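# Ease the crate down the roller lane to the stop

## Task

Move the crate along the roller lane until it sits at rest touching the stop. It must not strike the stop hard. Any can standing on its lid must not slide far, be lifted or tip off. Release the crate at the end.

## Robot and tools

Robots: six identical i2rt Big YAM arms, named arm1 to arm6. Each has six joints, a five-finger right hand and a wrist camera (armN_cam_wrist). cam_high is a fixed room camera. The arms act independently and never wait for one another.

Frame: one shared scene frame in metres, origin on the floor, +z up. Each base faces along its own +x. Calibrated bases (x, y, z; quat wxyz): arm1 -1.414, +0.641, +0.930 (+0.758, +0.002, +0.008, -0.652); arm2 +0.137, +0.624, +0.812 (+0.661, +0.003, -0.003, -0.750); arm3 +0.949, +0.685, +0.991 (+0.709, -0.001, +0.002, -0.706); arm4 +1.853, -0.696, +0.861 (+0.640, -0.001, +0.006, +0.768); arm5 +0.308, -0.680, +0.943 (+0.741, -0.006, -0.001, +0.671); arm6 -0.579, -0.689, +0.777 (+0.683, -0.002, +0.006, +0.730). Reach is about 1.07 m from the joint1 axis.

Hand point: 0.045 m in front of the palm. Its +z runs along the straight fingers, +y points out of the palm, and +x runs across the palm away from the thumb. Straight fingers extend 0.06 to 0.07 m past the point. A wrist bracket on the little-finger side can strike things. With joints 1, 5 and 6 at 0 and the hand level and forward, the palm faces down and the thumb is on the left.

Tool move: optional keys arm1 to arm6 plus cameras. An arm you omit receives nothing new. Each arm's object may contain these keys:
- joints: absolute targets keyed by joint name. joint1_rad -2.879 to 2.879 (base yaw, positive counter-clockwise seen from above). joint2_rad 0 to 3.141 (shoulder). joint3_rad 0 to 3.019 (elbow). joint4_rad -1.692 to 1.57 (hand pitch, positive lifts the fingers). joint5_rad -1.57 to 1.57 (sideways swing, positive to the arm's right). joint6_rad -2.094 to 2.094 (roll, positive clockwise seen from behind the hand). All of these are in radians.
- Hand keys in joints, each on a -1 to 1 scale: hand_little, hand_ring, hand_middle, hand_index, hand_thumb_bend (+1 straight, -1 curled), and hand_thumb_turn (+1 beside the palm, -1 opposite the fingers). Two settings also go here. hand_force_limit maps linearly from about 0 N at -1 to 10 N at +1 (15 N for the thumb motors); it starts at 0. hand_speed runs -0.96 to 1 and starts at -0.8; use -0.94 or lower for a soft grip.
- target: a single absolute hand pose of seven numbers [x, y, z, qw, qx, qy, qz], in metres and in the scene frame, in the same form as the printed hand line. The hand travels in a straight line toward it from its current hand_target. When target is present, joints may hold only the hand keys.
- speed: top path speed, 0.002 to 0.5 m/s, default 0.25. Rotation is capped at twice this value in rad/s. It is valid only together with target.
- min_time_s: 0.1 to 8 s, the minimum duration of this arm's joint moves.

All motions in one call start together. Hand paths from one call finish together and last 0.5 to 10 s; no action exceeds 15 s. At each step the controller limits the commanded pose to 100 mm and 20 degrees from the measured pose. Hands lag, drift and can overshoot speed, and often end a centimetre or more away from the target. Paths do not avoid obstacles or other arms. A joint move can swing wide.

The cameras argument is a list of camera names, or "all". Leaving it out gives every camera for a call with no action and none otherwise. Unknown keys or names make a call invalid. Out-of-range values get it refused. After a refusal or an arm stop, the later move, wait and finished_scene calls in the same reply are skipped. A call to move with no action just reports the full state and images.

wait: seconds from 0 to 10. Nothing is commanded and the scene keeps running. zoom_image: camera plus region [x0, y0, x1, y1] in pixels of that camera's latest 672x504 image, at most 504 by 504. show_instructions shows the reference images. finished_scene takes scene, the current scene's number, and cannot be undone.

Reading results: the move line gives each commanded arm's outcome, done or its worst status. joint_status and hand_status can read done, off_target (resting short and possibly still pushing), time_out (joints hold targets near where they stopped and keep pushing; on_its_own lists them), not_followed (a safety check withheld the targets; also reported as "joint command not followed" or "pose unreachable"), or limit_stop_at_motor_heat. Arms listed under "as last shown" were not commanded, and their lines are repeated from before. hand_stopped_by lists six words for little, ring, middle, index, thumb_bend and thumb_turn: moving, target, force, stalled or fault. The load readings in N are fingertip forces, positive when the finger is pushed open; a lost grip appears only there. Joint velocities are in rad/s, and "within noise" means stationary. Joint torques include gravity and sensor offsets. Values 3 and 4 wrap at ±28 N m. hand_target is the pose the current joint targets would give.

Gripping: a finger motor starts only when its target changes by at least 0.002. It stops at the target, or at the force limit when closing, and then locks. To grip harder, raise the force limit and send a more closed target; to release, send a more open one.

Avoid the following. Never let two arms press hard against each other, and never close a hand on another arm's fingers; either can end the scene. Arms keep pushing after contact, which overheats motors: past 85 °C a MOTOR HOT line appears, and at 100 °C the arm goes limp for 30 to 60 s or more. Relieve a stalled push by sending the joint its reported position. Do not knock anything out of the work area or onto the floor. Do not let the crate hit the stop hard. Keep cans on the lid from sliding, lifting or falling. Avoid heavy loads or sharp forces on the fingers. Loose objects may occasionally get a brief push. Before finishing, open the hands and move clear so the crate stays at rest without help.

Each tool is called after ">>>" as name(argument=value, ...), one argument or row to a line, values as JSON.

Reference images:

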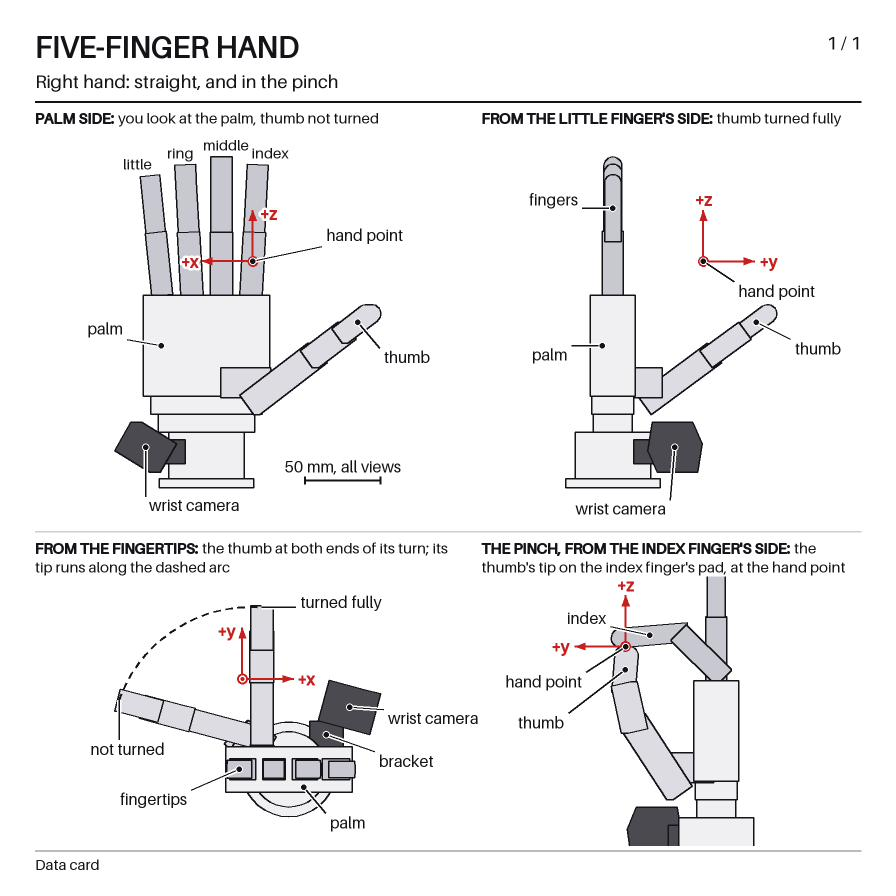

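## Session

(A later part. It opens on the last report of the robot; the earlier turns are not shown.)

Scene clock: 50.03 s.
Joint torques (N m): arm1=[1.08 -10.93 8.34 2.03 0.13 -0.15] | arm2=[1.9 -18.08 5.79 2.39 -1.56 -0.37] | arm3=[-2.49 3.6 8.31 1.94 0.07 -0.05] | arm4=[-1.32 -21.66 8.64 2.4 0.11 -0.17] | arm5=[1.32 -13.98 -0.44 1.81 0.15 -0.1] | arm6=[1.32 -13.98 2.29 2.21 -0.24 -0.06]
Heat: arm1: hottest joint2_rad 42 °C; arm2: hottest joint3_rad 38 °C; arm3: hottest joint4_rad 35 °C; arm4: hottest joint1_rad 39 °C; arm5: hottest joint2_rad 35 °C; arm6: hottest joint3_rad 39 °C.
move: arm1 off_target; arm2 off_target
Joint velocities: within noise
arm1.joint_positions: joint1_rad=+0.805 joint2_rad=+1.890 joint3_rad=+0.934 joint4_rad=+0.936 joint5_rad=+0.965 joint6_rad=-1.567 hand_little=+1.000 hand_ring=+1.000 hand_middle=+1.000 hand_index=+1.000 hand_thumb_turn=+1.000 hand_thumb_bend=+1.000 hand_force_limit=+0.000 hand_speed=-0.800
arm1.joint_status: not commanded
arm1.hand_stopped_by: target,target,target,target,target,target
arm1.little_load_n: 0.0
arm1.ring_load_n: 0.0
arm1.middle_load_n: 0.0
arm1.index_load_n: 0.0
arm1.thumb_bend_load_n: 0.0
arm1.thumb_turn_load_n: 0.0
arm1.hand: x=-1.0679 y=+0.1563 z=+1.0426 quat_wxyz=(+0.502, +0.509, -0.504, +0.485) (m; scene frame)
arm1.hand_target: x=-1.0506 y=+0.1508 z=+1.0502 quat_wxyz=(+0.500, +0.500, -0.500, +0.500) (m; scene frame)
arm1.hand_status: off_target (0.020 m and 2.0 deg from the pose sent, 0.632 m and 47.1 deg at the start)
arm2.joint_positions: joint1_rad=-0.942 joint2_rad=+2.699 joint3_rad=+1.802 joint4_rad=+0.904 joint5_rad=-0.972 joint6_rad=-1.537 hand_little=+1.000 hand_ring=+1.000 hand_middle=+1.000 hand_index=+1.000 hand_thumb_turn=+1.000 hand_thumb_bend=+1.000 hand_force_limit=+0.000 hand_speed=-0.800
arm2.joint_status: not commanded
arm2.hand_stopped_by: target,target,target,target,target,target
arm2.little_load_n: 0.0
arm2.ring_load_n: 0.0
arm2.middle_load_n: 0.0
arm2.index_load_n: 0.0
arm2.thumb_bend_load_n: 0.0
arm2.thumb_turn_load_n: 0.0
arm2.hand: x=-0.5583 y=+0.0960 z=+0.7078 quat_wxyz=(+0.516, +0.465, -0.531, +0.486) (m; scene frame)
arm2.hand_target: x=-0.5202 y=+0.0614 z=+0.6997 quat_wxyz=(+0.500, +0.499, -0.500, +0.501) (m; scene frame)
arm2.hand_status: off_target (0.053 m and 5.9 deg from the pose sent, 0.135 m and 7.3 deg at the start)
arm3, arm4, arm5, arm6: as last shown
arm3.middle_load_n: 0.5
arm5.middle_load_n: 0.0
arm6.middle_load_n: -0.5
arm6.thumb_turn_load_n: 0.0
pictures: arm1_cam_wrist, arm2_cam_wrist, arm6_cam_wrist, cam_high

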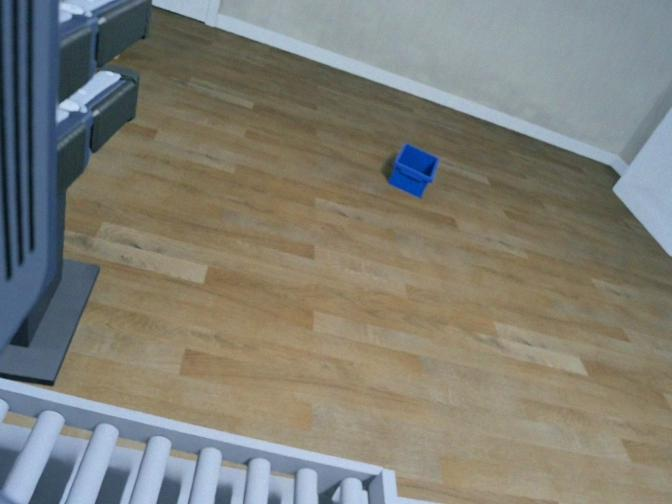

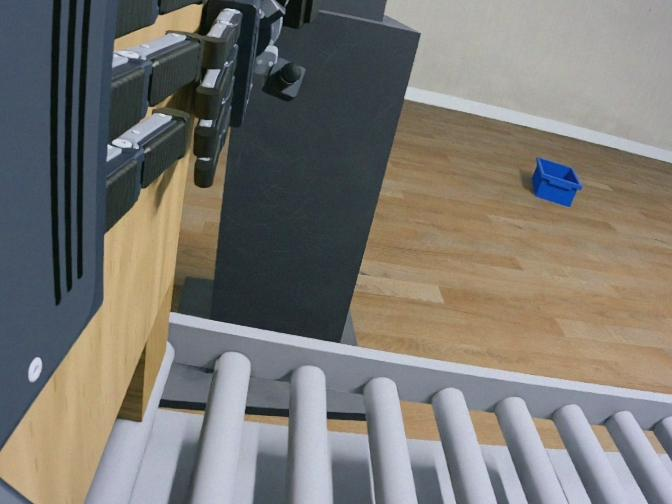

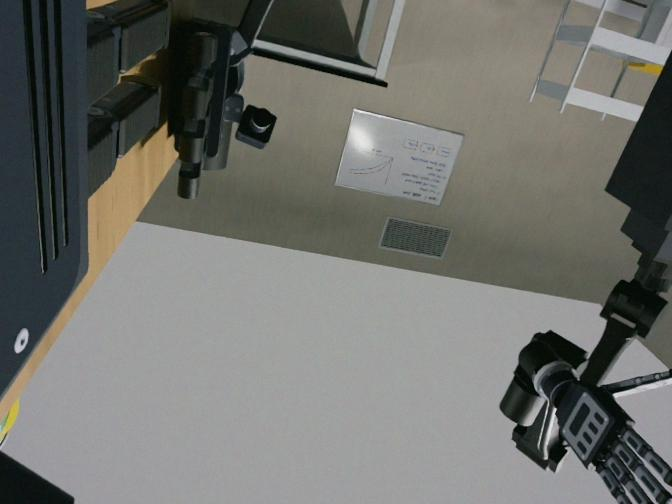

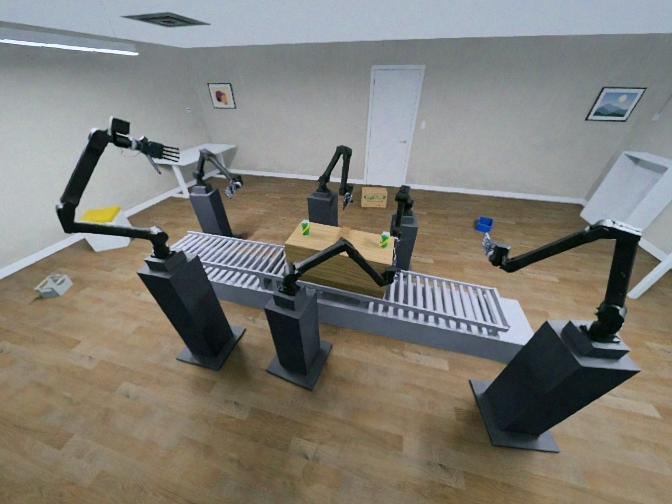

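>>> move(
  arm2={"target": [-0.565, 0.07, 0.70, 0.5, 0.5, -0.5, 0.5], "speed": 0.06},
  cameras=["arm6_cam_wrist"],
)

>>> move(
  arm2={"target": [-0.60, 0.13, 0.72, 0.5, 0.5, -0.5, 0.5], "speed": 0.08},
  cameras=["arm6_cam_wrist","arm2_cam_wrist"],
)

Scene clock: 51.70 s.
Joint torques (N m): arm1=[1.08 -10.87 8.34 2.07 0.13 -0.13] | arm2=[0.03 -18.14 8.27 1.72 -0.78 -0.38] | arm3=[-2.49 3.6 8.31 1.94 0.06 -0.06] | arm4=[-1.32 -21.66 8.64 2.4 0.11 -0.17] | arm5=[1.49 -13.92 -0.42 1.63 0.19 -0.11] | arm6=[-1.03 -14.1 2.28 2.21 0.61 0.21]
Heat: arm1: hottest joint2_rad 42 °C; arm2: hottest joint3_rad 38 °C; arm3: hottest joint4_rad 35 °C; arm4: hottest joint1_rad 39 °C; arm5: hottest joint2_rad 35 °C; arm6: hottest joint3_rad 38 °C.
move: arm2 off_target
Joint velocities: within noise
arm1, arm3, arm4, arm5, arm6: as last shown
arm2.joint_positions: joint1_rad=-0.960 joint2_rad=+2.753 joint3_rad=+1.932 joint4_rad=+0.822 joint5_rad=-1.037 joint6_rad=-1.539 hand_little=+1.000 hand_ring=+1.000 hand_middle=+1.000 hand_index=+1.000 hand_thumb_turn=+1.000 hand_thumb_bend=+1.000 hand_force_limit=+0.000 hand_speed=-0.800
arm2.joint_status: not commanded
arm2.hand_stopped_by: target,target,target,target,target,target
arm2.little_load_n: 0.0
arm2.ring_load_n: 0.0
arm2.middle_load_n: 0.0
arm2.index_load_n: 0.0
arm2.thumb_bend_load_n: 0.0
arm2.thumb_turn_load_n: 0.0
arm2.hand: x=-0.5790 y=+0.0912 z=+0.7053 quat_wxyz=(+0.502, +0.477, -0.521, +0.498) (m; scene frame)
arm2.hand_target: x=-0.5643 y=+0.0710 z=+0.7002 quat_wxyz=(+0.500, +0.499, -0.500, +0.500) (m; scene frame)
arm2.hand_status: off_target (0.026 m and 3.6 deg from the pose sent, 0.028 m and 5.8 deg at the start)
arm3.little_load_n: 0.5
arm3.middle_load_n: 0.0
arm6.joint_positions: joint1_rad=-0.279 joint2_rad=+2.427 joint3_rad=+0.747 joint4_rad=+1.544 joint5_rad=-0.292 joint6_rad=+1.508 hand_little=+1.000 hand_ring=+1.000 hand_middle=+1.000 hand_index=+1.000 hand_thumb_turn=+1.000 hand_thumb_bend=+1.000 hand_force_limit=+0.000 hand_speed=-0.800
arm6.middle_load_n: 0.0
arm6.hand: x=-0.5751 y=-0.1239 z=+0.7114 quat_wxyz=(-0.447, +0.560, -0.506, -0.479) (m; scene frame)
arm6.hand_target: x=-0.5499 y=-0.1196 z=+0.7152 quat_wxyz=(-0.465, +0.539, -0.519, -0.473) (m; scene frame)
pictures: arm6_cam_wrist

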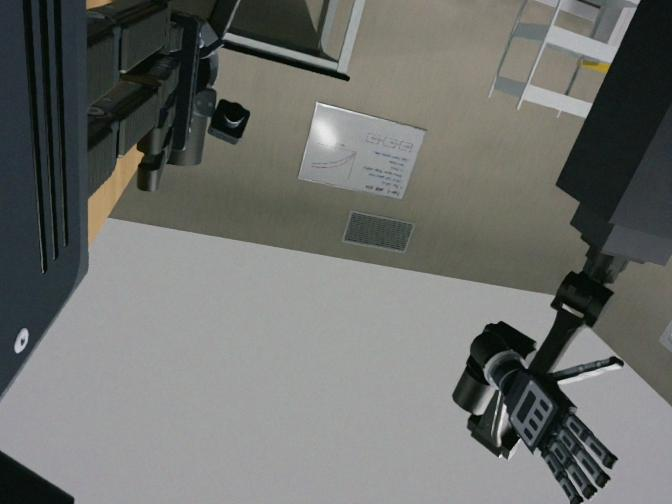

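Scene clock: 53.47 s.
Joint torques (N m): arm1=[1.14 -10.99 8.34 2.04 0.14 -0.13] | arm2=[-2.08 -20.84 7.8 1.44 -0.35 -0.14] | arm3=[-2.49 3.6 8.29 1.94 0.07 -0.06] | arm4=[-1.32 -21.66 8.64 2.39 0.11 -0.17] | arm5=[1.32 -14.33 -0.5 1.76 0.16 -0.08] | arm6=[-2.96 -14.39 2.22 2.07 1.07 0.33]
Heat: arm1: hottest joint2_rad 42 °C; arm2: hottest joint2_rad 38 °C; arm3: hottest joint4_rad 35 °C; arm4: hottest joint1_rad 39 °C; arm5: hottest joint2_rad 35 °C; arm6: hottest joint3_rad 38 °C.
move: arm2 off_target
Joint velocities: within noise
arm1, arm3, arm4, arm5, arm6: as last shown
arm1.index_load_n: 0.5
arm2.joint_positions: joint1_rad=-1.026 joint2_rad=+2.753 joint3_rad=+1.932 joint4_rad=+0.795 joint5_rad=-1.144 joint6_rad=-1.564 hand_little=+1.000 hand_ring=+1.000 hand_middle=+1.000 hand_index=+1.000 hand_thumb_turn=+1.000 hand_thumb_bend=+1.000 hand_force_limit=+0.000 hand_speed=-0.800
arm2.joint_status: not commanded
arm2.hand_stopped_by: target,target,target,target,target,target
arm2.little_load_n: 0.0
arm2.ring_load_n: 0.0
arm2.middle_load_n: 0.0
arm2.index_load_n: 0.0
arm2.thumb_bend_load_n: 0.0
arm2.thumb_turn_load_n: 0.0
arm2.hand: x=-0.5920 y=+0.1321 z=+0.7009 quat_wxyz=(+0.489, +0.491, -0.514, +0.505) (m; scene frame)
arm2.hand_target: x=-0.5996 y=+0.1302 z=+0.7199 quat_wxyz=(+0.500, +0.500, -0.500, +0.500) (m; scene frame)
arm2.hand_status: off_target (0.021 m and 2.3 deg from the pose sent, 0.047 m and 3.5 deg at the start)
arm3.little_load_n: 0.0
arm5.little_load_n: -0.5
arm5.middle_load_n: 0.5
arm6.joint_positions: joint1_rad=-0.256 joint2_rad=+2.431 joint3_rad=+0.747 joint4_rad=+1.547 joint5_rad=-0.305 joint6_rad=+1.494 hand_little=+1.000 hand_ring=+1.000 hand_middle=+1.000 hand_index=+1.000 hand_thumb_turn=+1.000 hand_thumb_bend=+1.000 hand_force_limit=+0.000 hand_speed=-0.800
arm6.hand: x=-0.5906 y=-0.1256 z=+0.7100 quat_wxyz=(-0.442, +0.572, -0.493, -0.484) (m; scene frame)
arm6.hand_target: x=-0.5498 y=-0.1195 z=+0.7153 quat_wxyz=(-0.465, +0.539, -0.519, -0.473) (m; scene frame)
pictures: arm2_cam_wrist, arm6_cam_wrist

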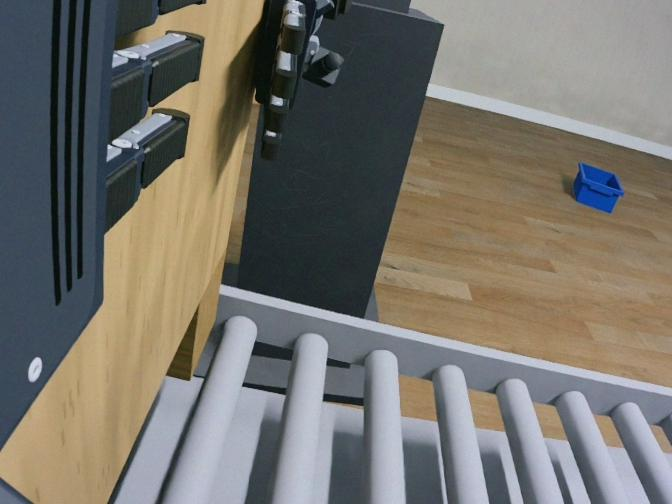

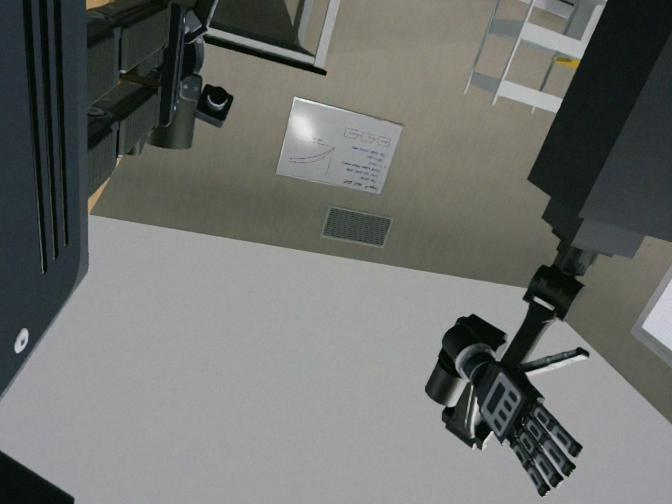

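>>> move(
  arm2={"target": [-0.60, 0.24, 0.80, 0.5, 0.5, -0.5, 0.5], "speed": 0.2},
  cameras=["cam_high","arm6_cam_wrist","arm2_cam_wrist"],
)

Scene clock: 55.20 s.
Joint torques (N m): arm1=[1.08 -10.93 8.34 2.04 0.13 -0.14] | arm2=[-1.79 -20.42 5.82 2.3 -0.14 -0.13] | arm3=[-2.49 3.55 8.31 1.94 0.07 -0.06] | arm4=[-1.32 -21.66 8.65 2.4 0.11 -0.17] | arm5=[1.44 -13.63 -0.43 1.58 0.17 -0.16] | arm6=[-3.02 -14.45 2.21 2.07 1.07 0.33]
Heat: arm1: hottest joint2_rad 42 °C; arm2: hottest joint2_rad 38 °C; arm3: hottest joint4_rad 35 °C; arm4: hottest joint1_rad 39 °C; arm5: hottest joint2_rad 35 °C; arm6: hottest joint3_rad 38 °C.
move: arm2 off_target
Joint velocities: within noise
arm1, arm3, arm4, arm5, arm6: as last shown
arm1.index_load_n: 0.0
arm2.joint_positions: joint1_rad=-1.169 joint2_rad=+2.519 joint3_rad=+1.694 joint4_rad=+0.796 joint5_rad=-1.294 joint6_rad=-1.566 hand_little=+1.000 hand_ring=+1.000 hand_middle=+1.000 hand_index=+1.000 hand_thumb_turn=+1.000 hand_thumb_bend=+1.000 hand_force_limit=+0.000 hand_speed=-0.800
arm2.joint_status: not commanded
arm2.hand_stopped_by: target,target,target,target,target,target
arm2.little_load_n: 0.0
arm2.ring_load_n: 0.0
arm2.middle_load_n: 0.0
arm2.index_load_n: 0.0
arm2.thumb_bend_load_n: 0.0
arm2.thumb_turn_load_n: 0.0
arm2.hand: x=-0.5982 y=+0.2386 z=+0.7852 quat_wxyz=(+0.488, +0.491, -0.512, +0.508) (m; scene frame)
arm2.hand_target: x=-0.6000 y=+0.2398 z=+0.7999 quat_wxyz=(+0.500, +0.500, -0.500, +0.500) (m; scene frame)
arm2.hand_status: off_target (0.015 m and 2.4 deg from the pose sent, 0.147 m and 2.3 deg at the start)
arm3.ring_load_n: 0.5
arm5.little_load_n: 0.0
arm5.middle_load_n: 0.0
pictures: arm2_cam_wrist, arm6_cam_wrist, cam_high

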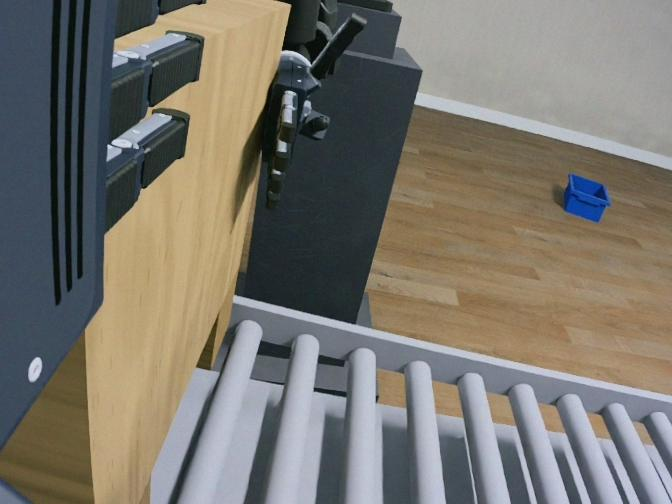

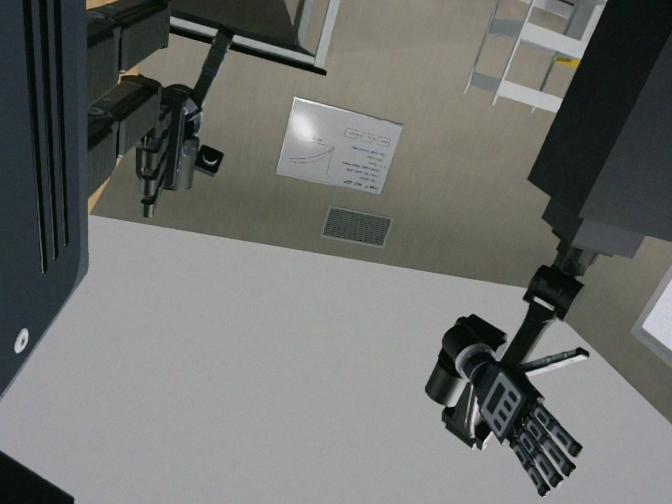

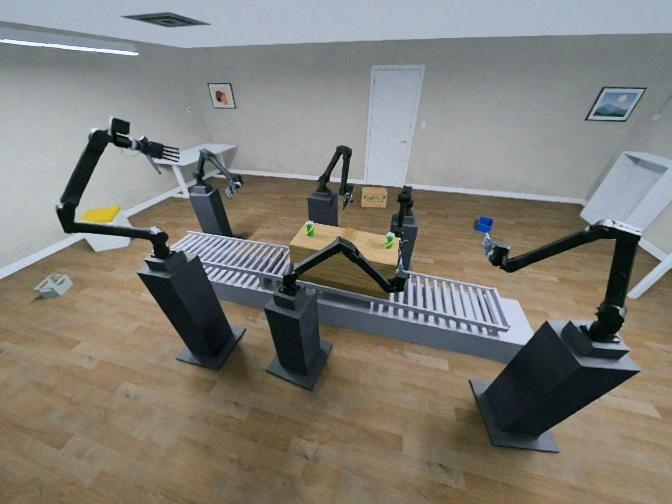

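>>> move(
  arm6={"target": [-0.85, -0.13, 0.70, 0.5, -0.5, 0.5, 0.5], "speed": 0.07},
  arm1={"target": [-1.05, 0.06, 0.75, 0.5, 0.5, -0.5, 0.5], "speed": 0.25},
  arm2={"target": [-0.45, 0.42, 1.05, 0.5, 0.5, -0.5, 0.5], "speed": 0.25},
  cameras=["cam_high","arm6_cam_wrist","arm2_cam_wrist","arm1_cam_wrist"],
)

Scene clock: 60.77 s.
Joint torques (N m): arm1=[-0.97 -14.86 5 2.14 0.13 -0.1] | arm2=[-2.84 -12.69 6.52 1.06 -0.1 0.11] | arm3=[-2.49 3.6 8.31 1.92 0.07 -0.06] | arm4=[-1.38 -21.66 8.64 2.4 0.11 -0.17] | arm5=[1.08 -14.04 -0.55 1.74 0.22 -0.12] | arm6=[-5.6 -14.27 0.08 1.99 2.37 0.44]
Heat: arm1: hottest joint2_rad 42 °C; arm2: hottest joint2_rad 38 °C; arm3: hottest joint4_rad 35 °C; arm4: hottest joint1_rad 39 °C; arm5: hottest joint2_rad 35 °C; arm6: hottest joint3_rad 38 °C.
move: arm1 off_target; arm2 done; arm6 off_target
Joint velocities: within noise
arm1.joint_positions: joint1_rad=+0.697 joint2_rad=+2.691 joint3_rad=+1.397 joint4_rad=+1.288 joint5_rad=+0.833 joint6_rad=-1.567 hand_little=+1.000 hand_ring=+1.000 hand_middle=+1.000 hand_index=+1.000 hand_thumb_turn=+1.000 hand_thumb_bend=+1.000 hand_force_limit=+0.000 hand_speed=-0.800
arm1.joint_status: not commanded
arm1.hand_stopped_by: target,target,target,target,target,target
arm1.little_load_n: 0.0
arm1.ring_load_n: 0.0
arm1.middle_load_n: 0.0
arm1.index_load_n: 0.5
arm1.thumb_bend_load_n: 0.0
arm1.thumb_turn_load_n: 0.0
arm1.hand: x=-1.0455 y=+0.0698 z=+0.7525 quat_wxyz=(+0.495, +0.511, -0.498, +0.496) (m; scene frame)
arm1.hand_target: x=-1.0502 y=+0.0603 z=+0.7503 quat_wxyz=(+0.500, +0.500, -0.500, +0.500) (m; scene frame)
arm1.hand_status: off_target (0.011 m and 1.5 deg from the pose sent, 0.309 m and 2.0 deg at the start)
arm2.joint_positions: joint1_rad=-1.415 joint2_rad=+1.727 joint3_rad=+1.088 joint4_rad=+0.685 joint5_rad=-1.549 joint6_rad=-1.546 hand_little=+1.000 hand_ring=+1.000 hand_middle=+1.000 hand_index=+1.000 hand_thumb_turn=+1.000 hand_thumb_bend=+1.000 hand_force_limit=+0.000 hand_speed=-0.800
arm2.joint_status: not commanded
arm2.hand_stopped_by: target,target,target,target,target,target
arm2.little_load_n: 0.0
arm2.ring_load_n: 0.0
arm2.middle_load_n: -0.5
arm2.index_load_n: 0.0
arm2.thumb_bend_load_n: 0.0
arm2.thumb_turn_load_n: 0.0
arm2.hand: x=-0.4528 y=+0.4131 z=+1.0471 quat_wxyz=(+0.501, +0.505, -0.494, +0.499) (m; scene frame)
arm2.hand_target: x=-0.4501 y=+0.4200 z=+1.0501 quat_wxyz=(+0.500, +0.500, -0.500, +0.500) (m; scene frame)
arm2.hand_status: done (0.008 m and 0.9 deg from the pose sent, 0.353 m and 2.4 deg at the start)
arm3, arm4, arm5: as last shown
arm3.ring_load_n: 0.0
arm6.joint_positions: joint1_rad=+0.560 joint2_rad=+2.496 joint3_rad=+0.905 joint4_rad=+1.548 joint5_rad=+0.474 joint6_rad=+1.550 hand_little=+1.000 hand_ring=+1.000 hand_middle=+1.000 hand_index=+1.000 hand_thumb_turn=+1.000 hand_thumb_bend=+1.000 hand_force_limit=+0.000 hand_speed=-0.800
arm6.joint_status: not commanded
arm6.hand_stopped_by: target,target,target,target,target,target
arm6.little_load_n: 0.0
arm6.ring_load_n: 0.0
arm6.middle_load_n: 0.0
arm6.index_load_n: 0.0
arm6.thumb_bend_load_n: 0.0
arm6.thumb_turn_load_n: 0.0
arm6.hand: x=-0.9221 y=-0.1566 z=+0.7125 quat_wxyz=(-0.458, +0.557, -0.462, -0.516) (m; scene frame)
arm6.hand_target: x=-0.8530 y=-0.1343 z=+0.7004 quat_wxyz=(-0.485, +0.519, -0.516, -0.478) (m; scene frame)
arm6.hand_status: off_target (0.078 m and 9.4 deg from the pose sent, 0.260 m and 10.8 deg at the start; a joint's target at an end of its range on 154 of 154 steps)
pictures: arm1_cam_wrist, arm2_cam_wrist, arm6_cam_wrist, cam_high

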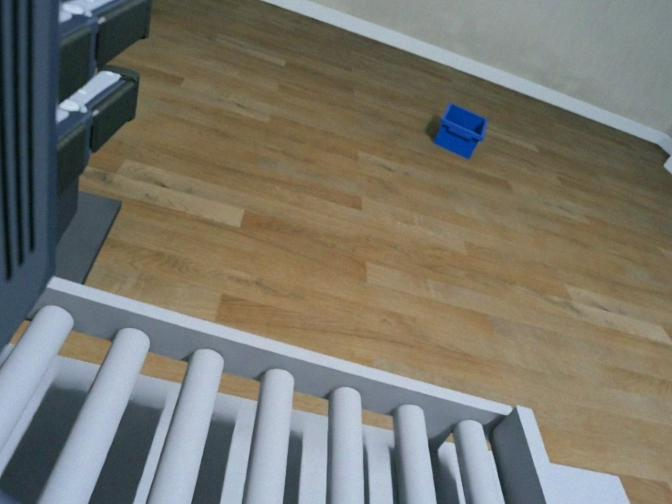

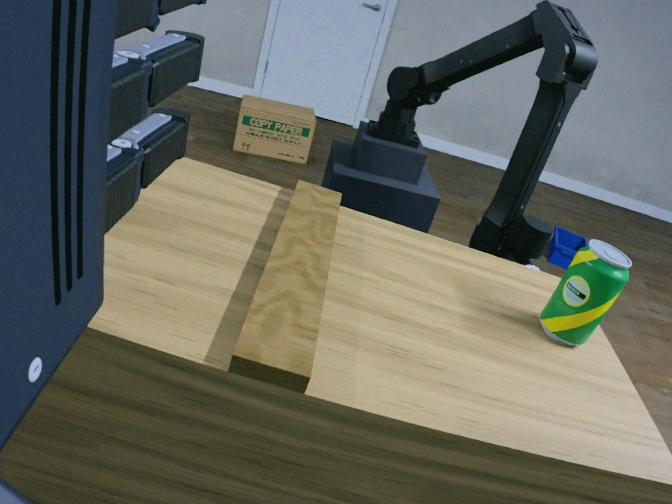

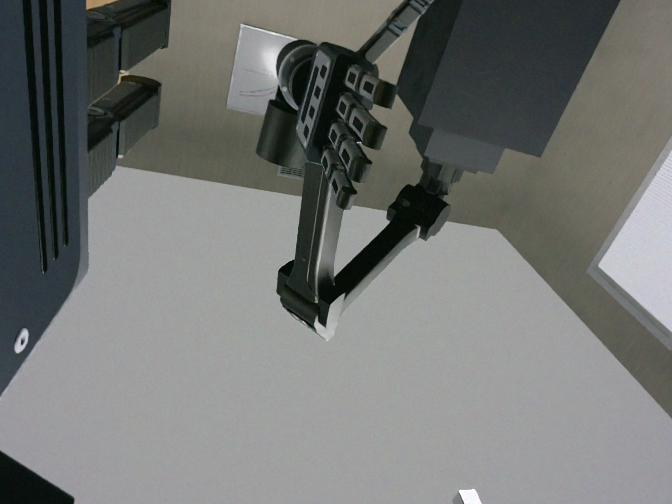

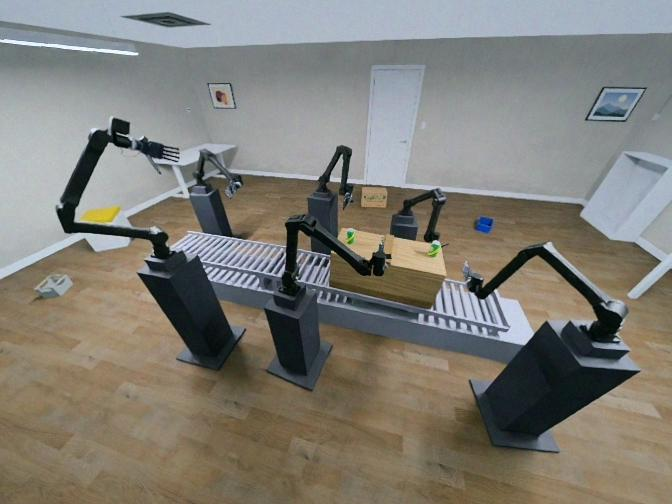

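>>> move(
  arm1={"target": [-1.07, 0.05, 0.67, 0.5, 0.5, -0.5, 0.5], "speed": 0.2},
  arm6={"target": [-0.93, -0.12, 0.69, 0.5, -0.5, 0.5, 0.5], "speed": 0.06},
  cameras=["cam_high","arm6_cam_wrist","arm2_cam_wrist","arm1_cam_wrist"],
)

Scene clock: 63.43 s.
Joint torques (N m): arm1=[-0.85 -14.92 4.52 2.19 0.13 -0.09] | arm2=[-2.84 -12.86 6.42 1.03 -0.09 0.09] | arm3=[-2.49 3.6 8.31 1.94 0.07 -0.05] | arm4=[-1.32 -21.66 8.65 2.41 0.11 -0.17] | arm5=[1.79 -14.04 -0.4 1.58 0.14 -0.15] | arm6=[-5.3 -15.62 0.83 2.14 2.1 0.45]
Heat: arm1: hottest joint2_rad 43 °C; arm2: hottest joint2_rad 38 °C; arm3: hottest joint4_rad 35 °C; arm4: hottest joint1_rad 39 °C; arm5: hottest joint2_rad 35 °C; arm6: hottest joint3_rad 38 °C.
move: arm1 off_target; arm6 off_target
Joint velocities: within noise
arm1.joint_positions: joint1_rad=+0.660 joint2_rad=+2.889 joint3_rad=+1.549 joint4_rad=+1.334 joint5_rad=+0.796 joint6_rad=-1.567 hand_little=+1.000 hand_ring=+1.000 hand_middle=+1.000 hand_index=+1.000 hand_thumb_turn=+1.000 hand_thumb_bend=+1.000 hand_force_limit=+0.000 hand_speed=-0.800
arm1.joint_status: not commanded
arm1.hand_stopped_by: target,target,target,target,target,target
arm1.little_load_n: 0.0
arm1.ring_load_n: 0.0
arm1.middle_load_n: -0.5
arm1.index_load_n: 0.0
arm1.thumb_bend_load_n: 0.0
arm1.thumb_turn_load_n: 0.0
arm1.hand: x=-1.0636 y=+0.0579 z=+0.6730 quat_wxyz=(+0.495, +0.511, -0.499, +0.496) (m; scene frame)
arm1.hand_target: x=-1.0702 y=+0.0502 z=+0.6703 quat_wxyz=(+0.500, +0.500, -0.500, +0.500) (m; scene frame)
arm1.hand_status: off_target (0.011 m and 1.5 deg from the pose sent, 0.088 m and 1.5 deg at the start)
arm2, arm3, arm4, arm5: as last shown
arm2.joint_positions: joint1_rad=-1.415 joint2_rad=+1.727 joint3_rad=+1.088 joint4_rad=+0.684 joint5_rad=-1.549 joint6_rad=-1.546 hand_little=+1.000 hand_ring=+1.000 hand_middle=+1.000 hand_index=+1.000 hand_thumb_turn=+1.000 hand_thumb_bend=+1.000 hand_force_limit=+0.000 hand_speed=-0.800
arm2.middle_load_n: 0.0
arm2.hand: x=-0.4527 y=+0.4131 z=+1.0469 quat_wxyz=(+0.501, +0.505, -0.495, +0.500) (m; scene frame)
arm6.joint_positions: joint1_rad=+0.687 joint2_rad=+2.583 joint3_rad=+1.104 joint4_rad=+1.525 joint5_rad=+0.607 joint6_rad=+1.511 hand_little=+1.000 hand_ring=+1.000 hand_middle=+1.000 hand_index=+1.000 hand_thumb_turn=+1.000 hand_thumb_bend=+1.000 hand_force_limit=+0.000 hand_speed=-0.800
arm6.joint_status: not commanded
arm6.hand_stopped_by: target,target,target,target,target,target
arm6.little_load_n: 0.0
arm6.ring_load_n: 0.0
arm6.middle_load_n: 0.0
arm6.index_load_n: 0.0
arm6.thumb_bend_load_n: 0.0
arm6.thumb_turn_load_n: 0.0
arm6.hand: x=-1.0017 y=-0.1520 z=+0.7058 quat_wxyz=(-0.476, +0.534, -0.449, -0.536) (m; scene frame)
arm6.hand_target: x=-0.9326 y=-0.1244 z=+0.6900 quat_wxyz=(-0.501, +0.500, -0.499, -0.501) (m; scene frame)
arm6.hand_status: off_target (0.080 m and 8.6 deg from the pose sent, 0.044 m and 9.4 deg at the start; a joint's target at an end of its range on 14 of 73 steps)
pictures: arm1_cam_wrist, arm2_cam_wrist, arm6_cam_wrist, cam_high

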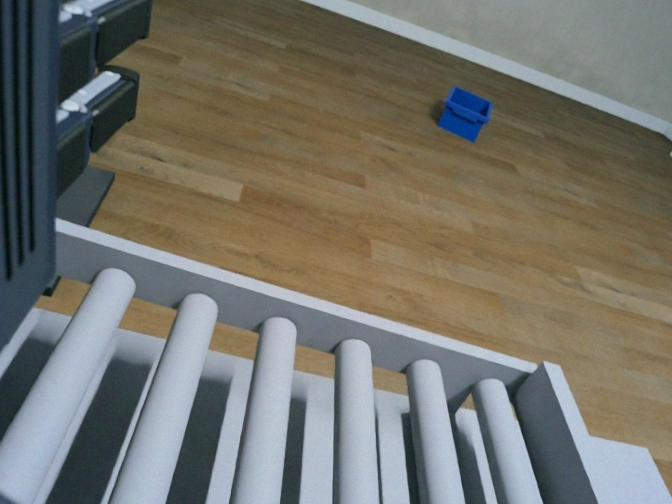

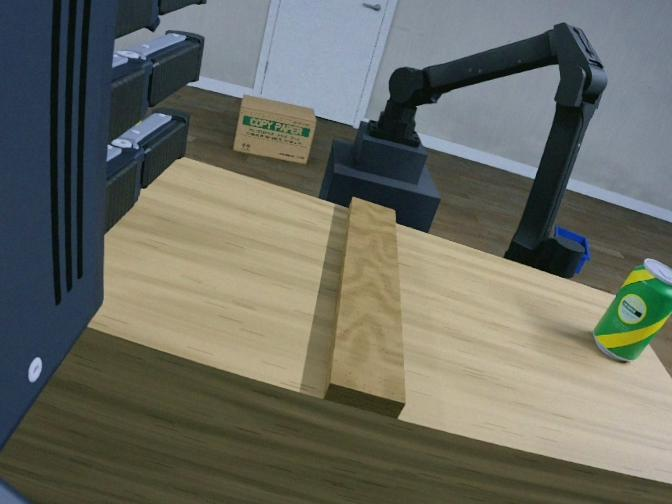

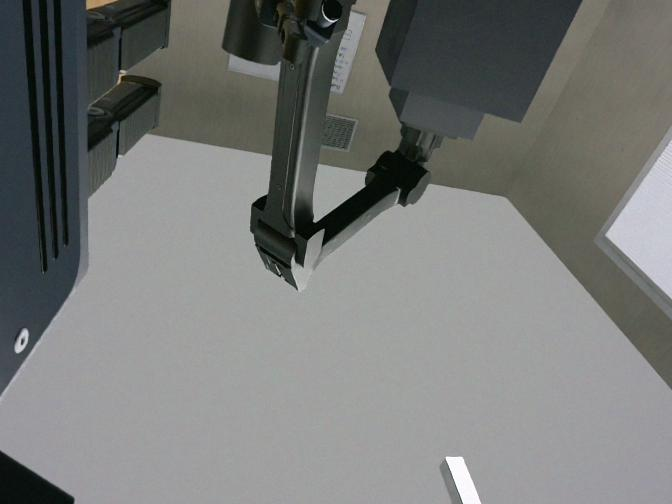

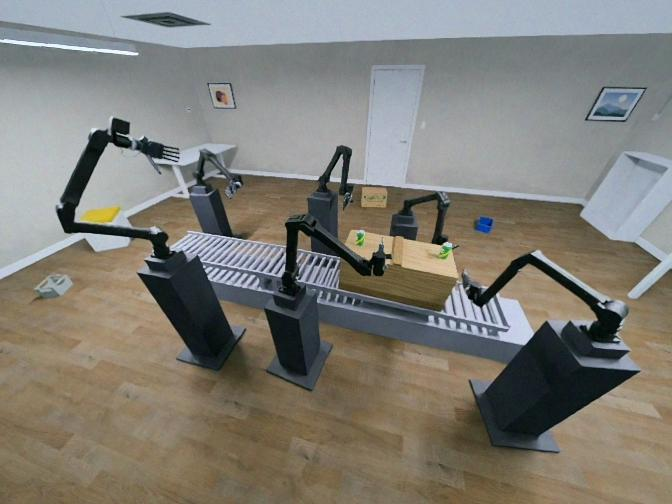

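>>> move(
  arm6={"target": [-1.02, -0.125, 0.685, 0.5, -0.5, 0.5, 0.5], "speed": 0.05},
  cameras=["arm6_cam_wrist","arm2_cam_wrist","arm1_cam_wrist"],
)

Scene clock: 66.27 s.
Joint torques (N m): arm1=[0.38 -15.38 4.45 2.11 0.01 -0.09] | arm2=[-2.61 -13.1 6.49 1.02 -0.1 0.11] | arm3=[-2.49 3.6 8.29 1.92 0.07 -0.06] | arm4=[-1.38 -21.66 8.64 2.39 0.11 -0.17] | arm5=[0.73 -13.92 -0.32 1.61 0.17 -0.16] | arm6=[-3.55 -17.2 1.96 2.18 1.97 0.38]
Heat: arm1: hottest joint2_rad 43 °C; arm2: hottest joint2_rad 38 °C; arm3: hottest joint4_rad 35 °C; arm4: hottest joint1_rad 39 °C; arm5: hottest joint2_rad 36 °C; arm6: hottest joint3_rad 38 °C.
move: arm6 off_target
Joint velocities: within noise
arm1, arm2: as last shown
arm1.joint_positions: joint1_rad=+0.644 joint2_rad=+2.897 joint3_rad=+1.549 joint4_rad=+1.336 joint5_rad=+0.799 joint6_rad=-1.567 hand_little=+1.000 hand_ring=+1.000 hand_middle=+1.000 hand_index=+1.000 hand_thumb_turn=+1.000 hand_thumb_bend=+1.000 hand_force_limit=+0.000 hand_speed=-0.800
arm1.middle_load_n: 0.0
arm1.hand: x=-1.0756 y=+0.0545 z=+0.6685 quat_wxyz=(+0.499, +0.508, -0.503, +0.489) (m; scene frame)
arm1.hand_target: x=-1.0702 y=+0.0504 z=+0.6701 quat_wxyz=(+0.500, +0.500, -0.500, +0.500) (m; scene frame)
arm3.joint_positions: joint1_rad=-0.484 joint2_rad=+0.599 joint3_rad=+1.429 joint4_rad=-1.279 joint5_rad=-0.083 joint6_rad=-1.447 hand_little=+1.000 hand_ring=+1.000 hand_middle=+1.000 hand_index=+1.000 hand_thumb_turn=+1.000 hand_thumb_bend=+1.000 hand_force_limit=+0.000 hand_speed=-0.800
arm3.joint_status: not commanded
arm3.hand_stopped_by: target,target,target,target,target,target
arm3.little_load_n: 0.0
arm3.ring_load_n: 0.0
arm3.middle_load_n: 0.0
arm3.index_load_n: 0.0
arm3.thumb_bend_load_n: 0.0
arm3.thumb_turn_load_n: 0.0
arm3.hand: x=+0.8072 y=+0.4950 z=+1.5204 quat_wxyz=(+0.417, +0.414, -0.738, +0.331) (m; scene frame)
arm3.hand_target: x=+0.8048 y=+0.4987 z=+1.5325 quat_wxyz=(+0.430, +0.405, -0.735, +0.334) (m; scene frame)
arm3.hand_status: not commanded
arm4.joint_positions: joint1_rad=+1.164 joint2_rad=+2.241 joint3_rad=+1.559 joint4_rad=+0.672 joint5_rad=+1.347 joint6_rad=-1.601 hand_little=+1.000 hand_ring=+1.000 hand_middle=+1.000 hand_index=+1.000 hand_thumb_turn=+1.000 hand_thumb_bend=+1.000 hand_force_limit=+0.000 hand_speed=-0.800
arm4.joint_status: not commanded
arm4.hand_stopped_by: target,target,target,target,target,target
arm4.little_load_n: 0.0
arm4.ring_load_n: 0.0
arm4.middle_load_n: 0.0
arm4.index_load_n: 0.0
arm4.thumb_bend_load_n: 0.0
arm4.thumb_turn_load_n: 0.0
arm4.hand: x=+1.2524 y=-0.3477 z=+0.9761 quat_wxyz=(-0.488, +0.495, +0.511, +0.506) (m; scene frame)
arm4.hand_target: x=+1.2502 y=-0.3500 z=+0.9996 quat_wxyz=(-0.500, +0.500, +0.500, +0.500) (m; scene frame)
arm4.hand_status: not commanded
arm5.joint_positions: joint1_rad=+1.390 joint2_rad=+2.122 joint3_rad=+0.443 joint4_rad=+1.565 joint5_rad=+1.299 joint6_rad=+1.669 hand_little=+1.000 hand_ring=+1.000 hand_middle=+1.000 hand_index=+1.000 hand_thumb_turn=+1.000 hand_thumb_bend=+1.000 hand_force_limit=+0.000 hand_speed=-0.800
arm5.joint_status: not commanded
arm5.hand_stopped_by: target,target,target,target,target,target
arm5.little_load_n: 0.0
arm5.ring_load_n: 0.0
arm5.middle_load_n: 0.0
arm5.index_load_n: 0.0
arm5.thumb_bend_load_n: 0.0
arm5.thumb_turn_load_n: 0.0
arm5.hand: x=-0.0490 y=-0.3977 z=+0.9911 quat_wxyz=(-0.498, +0.512, -0.507, -0.483) (m; scene frame)
arm5.hand_target: x=-0.0501 y=-0.4000 z=+1.0000 quat_wxyz=(-0.494, +0.506, -0.509, -0.491) (m; scene frame)
arm5.hand_status: not commanded
arm6.joint_positions: joint1_rad=+0.805 joint2_rad=+2.617 joint3_rad=+1.277 joint4_rad=+1.384 joint5_rad=+0.747 joint6_rad=+1.515 hand_little=+1.000 hand_ring=+1.000 hand_middle=+1.000 hand_index=+1.000 hand_thumb_turn=+1.000 hand_thumb_bend=+1.000 hand_force_limit=+0.000 hand_speed=-0.800
arm6.joint_status: not commanded
arm6.hand_stopped_by: target,target,target,target,target,target
arm6.little_load_n: 0.0
arm6.ring_load_n: 0.0
arm6.middle_load_n: 0.0
arm6.index_load_n: -0.5
arm6.thumb_bend_load_n: 0.0
arm6.thumb_turn_load_n: 0.0
arm6.hand: x=-1.0803 y=-0.1550 z=+0.7014 quat_wxyz=(-0.478, +0.529, -0.458, -0.531) (m; scene frame)
arm6.hand_target: x=-1.0220 y=-0.1278 z=+0.6849 quat_wxyz=(-0.501, +0.500, -0.499, -0.500) (m; scene frame)
arm6.hand_status: off_target (0.069 m and 7.3 deg from the pose sent, 0.039 m and 8.6 deg at the start)
pictures: arm1_cam_wrist, arm2_cam_wrist, arm6_cam_wrist

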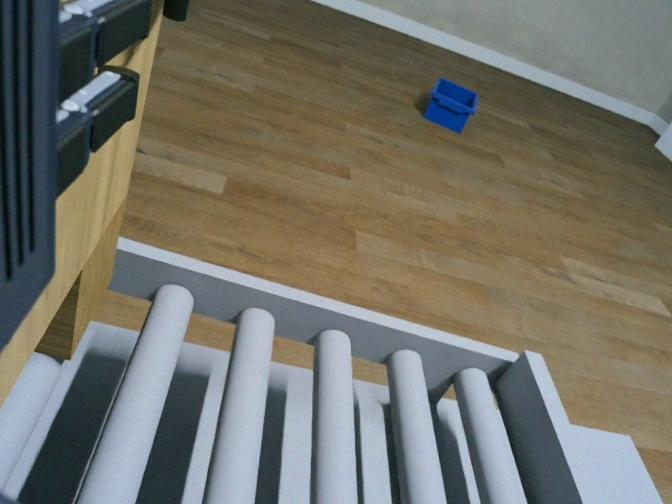

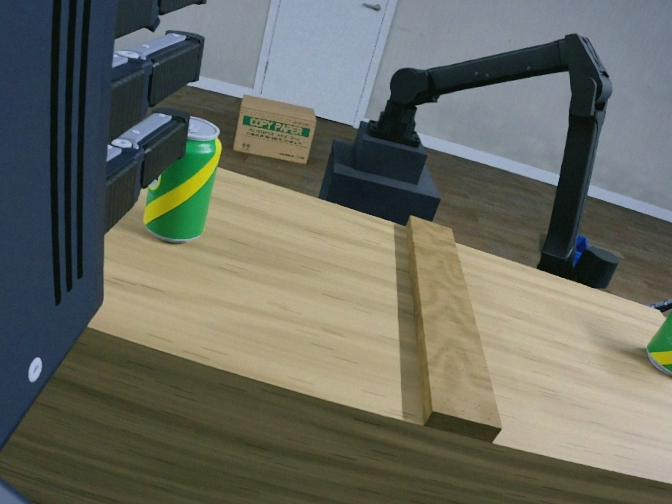

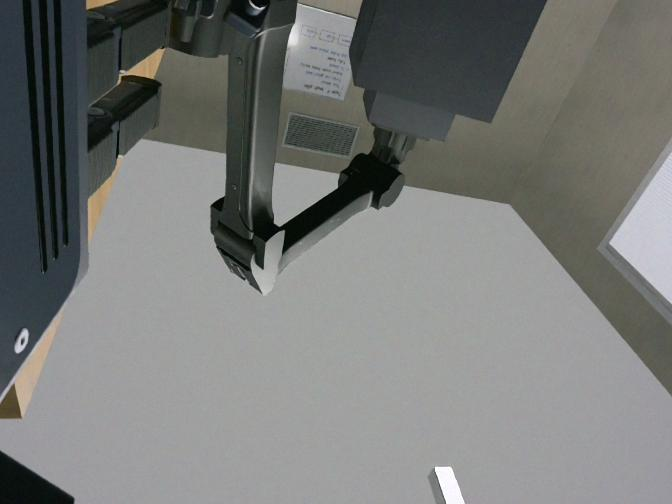

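>>> move(
  arm6={"target": [-1.07, -0.13, 0.69, 0.5, -0.5, 0.5, 0.5], "speed": 0.05},
  cameras=["arm6_cam_wrist","arm1_cam_wrist"],
)

Scene clock: 68.00 s.
Joint torques (N m): arm1=[0.91 -15.79 4.4 1.76 -0.08 -0.08] | arm2=[-2.67 -12.75 6.48 1.11 -0.08 0.11] | arm3=[-2.49 3.6 8.31 1.94 0.07 -0.06] | arm4=[-1.38 -21.66 8.65 2.4 0.11 -0.17] | arm5=[1.44 -13.63 -0.42 1.65 0.16 -0.1] | arm6=[-0.15 -17.44 5.65 1.03 0.63 0.33]
Heat: arm1: hottest joint2_rad 43 °C; arm2: hottest joint2_rad 38 °C; arm3: hottest joint4_rad 35 °C; arm4: hottest joint1_rad 39 °C; arm5: hottest joint2_rad 36 °C; arm6: hottest joint3_rad 38 °C.
move: arm6 off_target
Joint velocities: within noise
arm1, arm2, arm3, arm4, arm5: as last shown
arm1.joint_positions: joint1_rad=+0.637 joint2_rad=+2.903 joint3_rad=+1.549 joint4_rad=+1.343 joint5_rad=+0.801 joint6_rad=-1.567 hand_little=+1.000 hand_ring=+1.000 hand_middle=+1.000 hand_index=+1.000 hand_thumb_turn=+1.000 hand_thumb_bend=+1.000 hand_force_limit=+0.000 hand_speed=-0.800
arm1.middle_load_n: -0.5
arm1.hand: x=-1.0816 y=+0.0538 z=+0.6660 quat_wxyz=(+0.502, +0.505, -0.505, +0.488) (m; scene frame)
arm1.hand_target: x=-1.0702 y=+0.0503 z=+0.6701 quat_wxyz=(+0.500, +0.500, -0.500, +0.500) (m; scene frame)
arm4.index_load_n: -0.5
arm5.little_load_n: -0.5
arm6.joint_positions: joint1_rad=+0.829 joint2_rad=+2.621 joint3_rad=+1.330 joint4_rad=+1.321 joint5_rad=+0.846 joint6_rad=+1.520 hand_little=+1.000 hand_ring=+1.000 hand_middle=+1.000 hand_index=+1.000 hand_thumb_turn=+1.000 hand_thumb_bend=+1.000 hand_force_limit=+0.000 hand_speed=-0.800
arm6.joint_status: not commanded
arm6.hand_stopped_by: target,target,target,target,target,target
arm6.little_load_n: 0.0
arm6.ring_load_n: 0.0
arm6.middle_load_n: 0.0
arm6.index_load_n: 0.0
arm6.thumb_bend_load_n: -0.5
arm6.thumb_turn_load_n: -0.5
arm6.hand: x=-1.0897 y=-0.1472 z=+0.7017 quat_wxyz=(-0.495, +0.515, -0.480, -0.509) (m; scene frame)
arm6.hand_target: x=-1.0695 y=-0.1311 z=+0.6901 quat_wxyz=(-0.500, +0.500, -0.499, -0.500) (m; scene frame)
arm6.hand_status: off_target (0.029 m and 3.1 deg from the pose sent, 0.029 m and 7.3 deg at the start)
pictures: arm1_cam_wrist, arm6_cam_wrist

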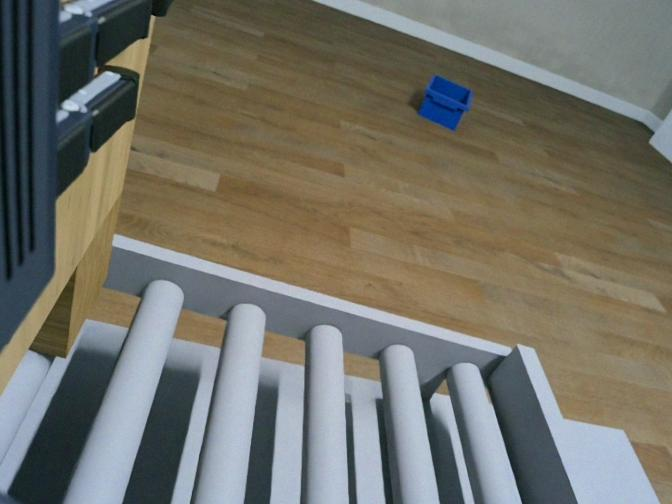

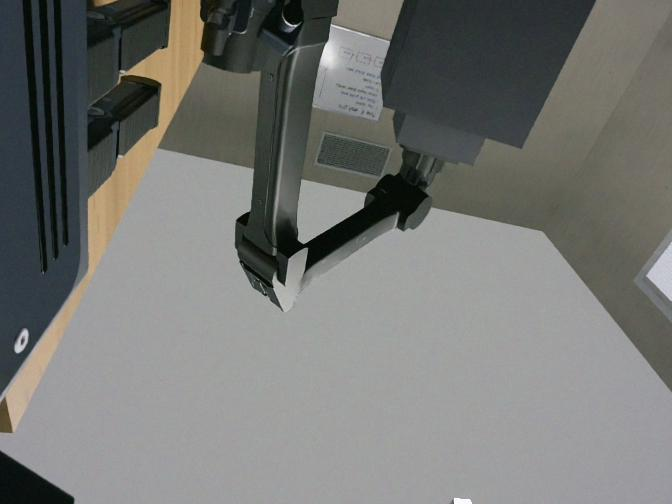

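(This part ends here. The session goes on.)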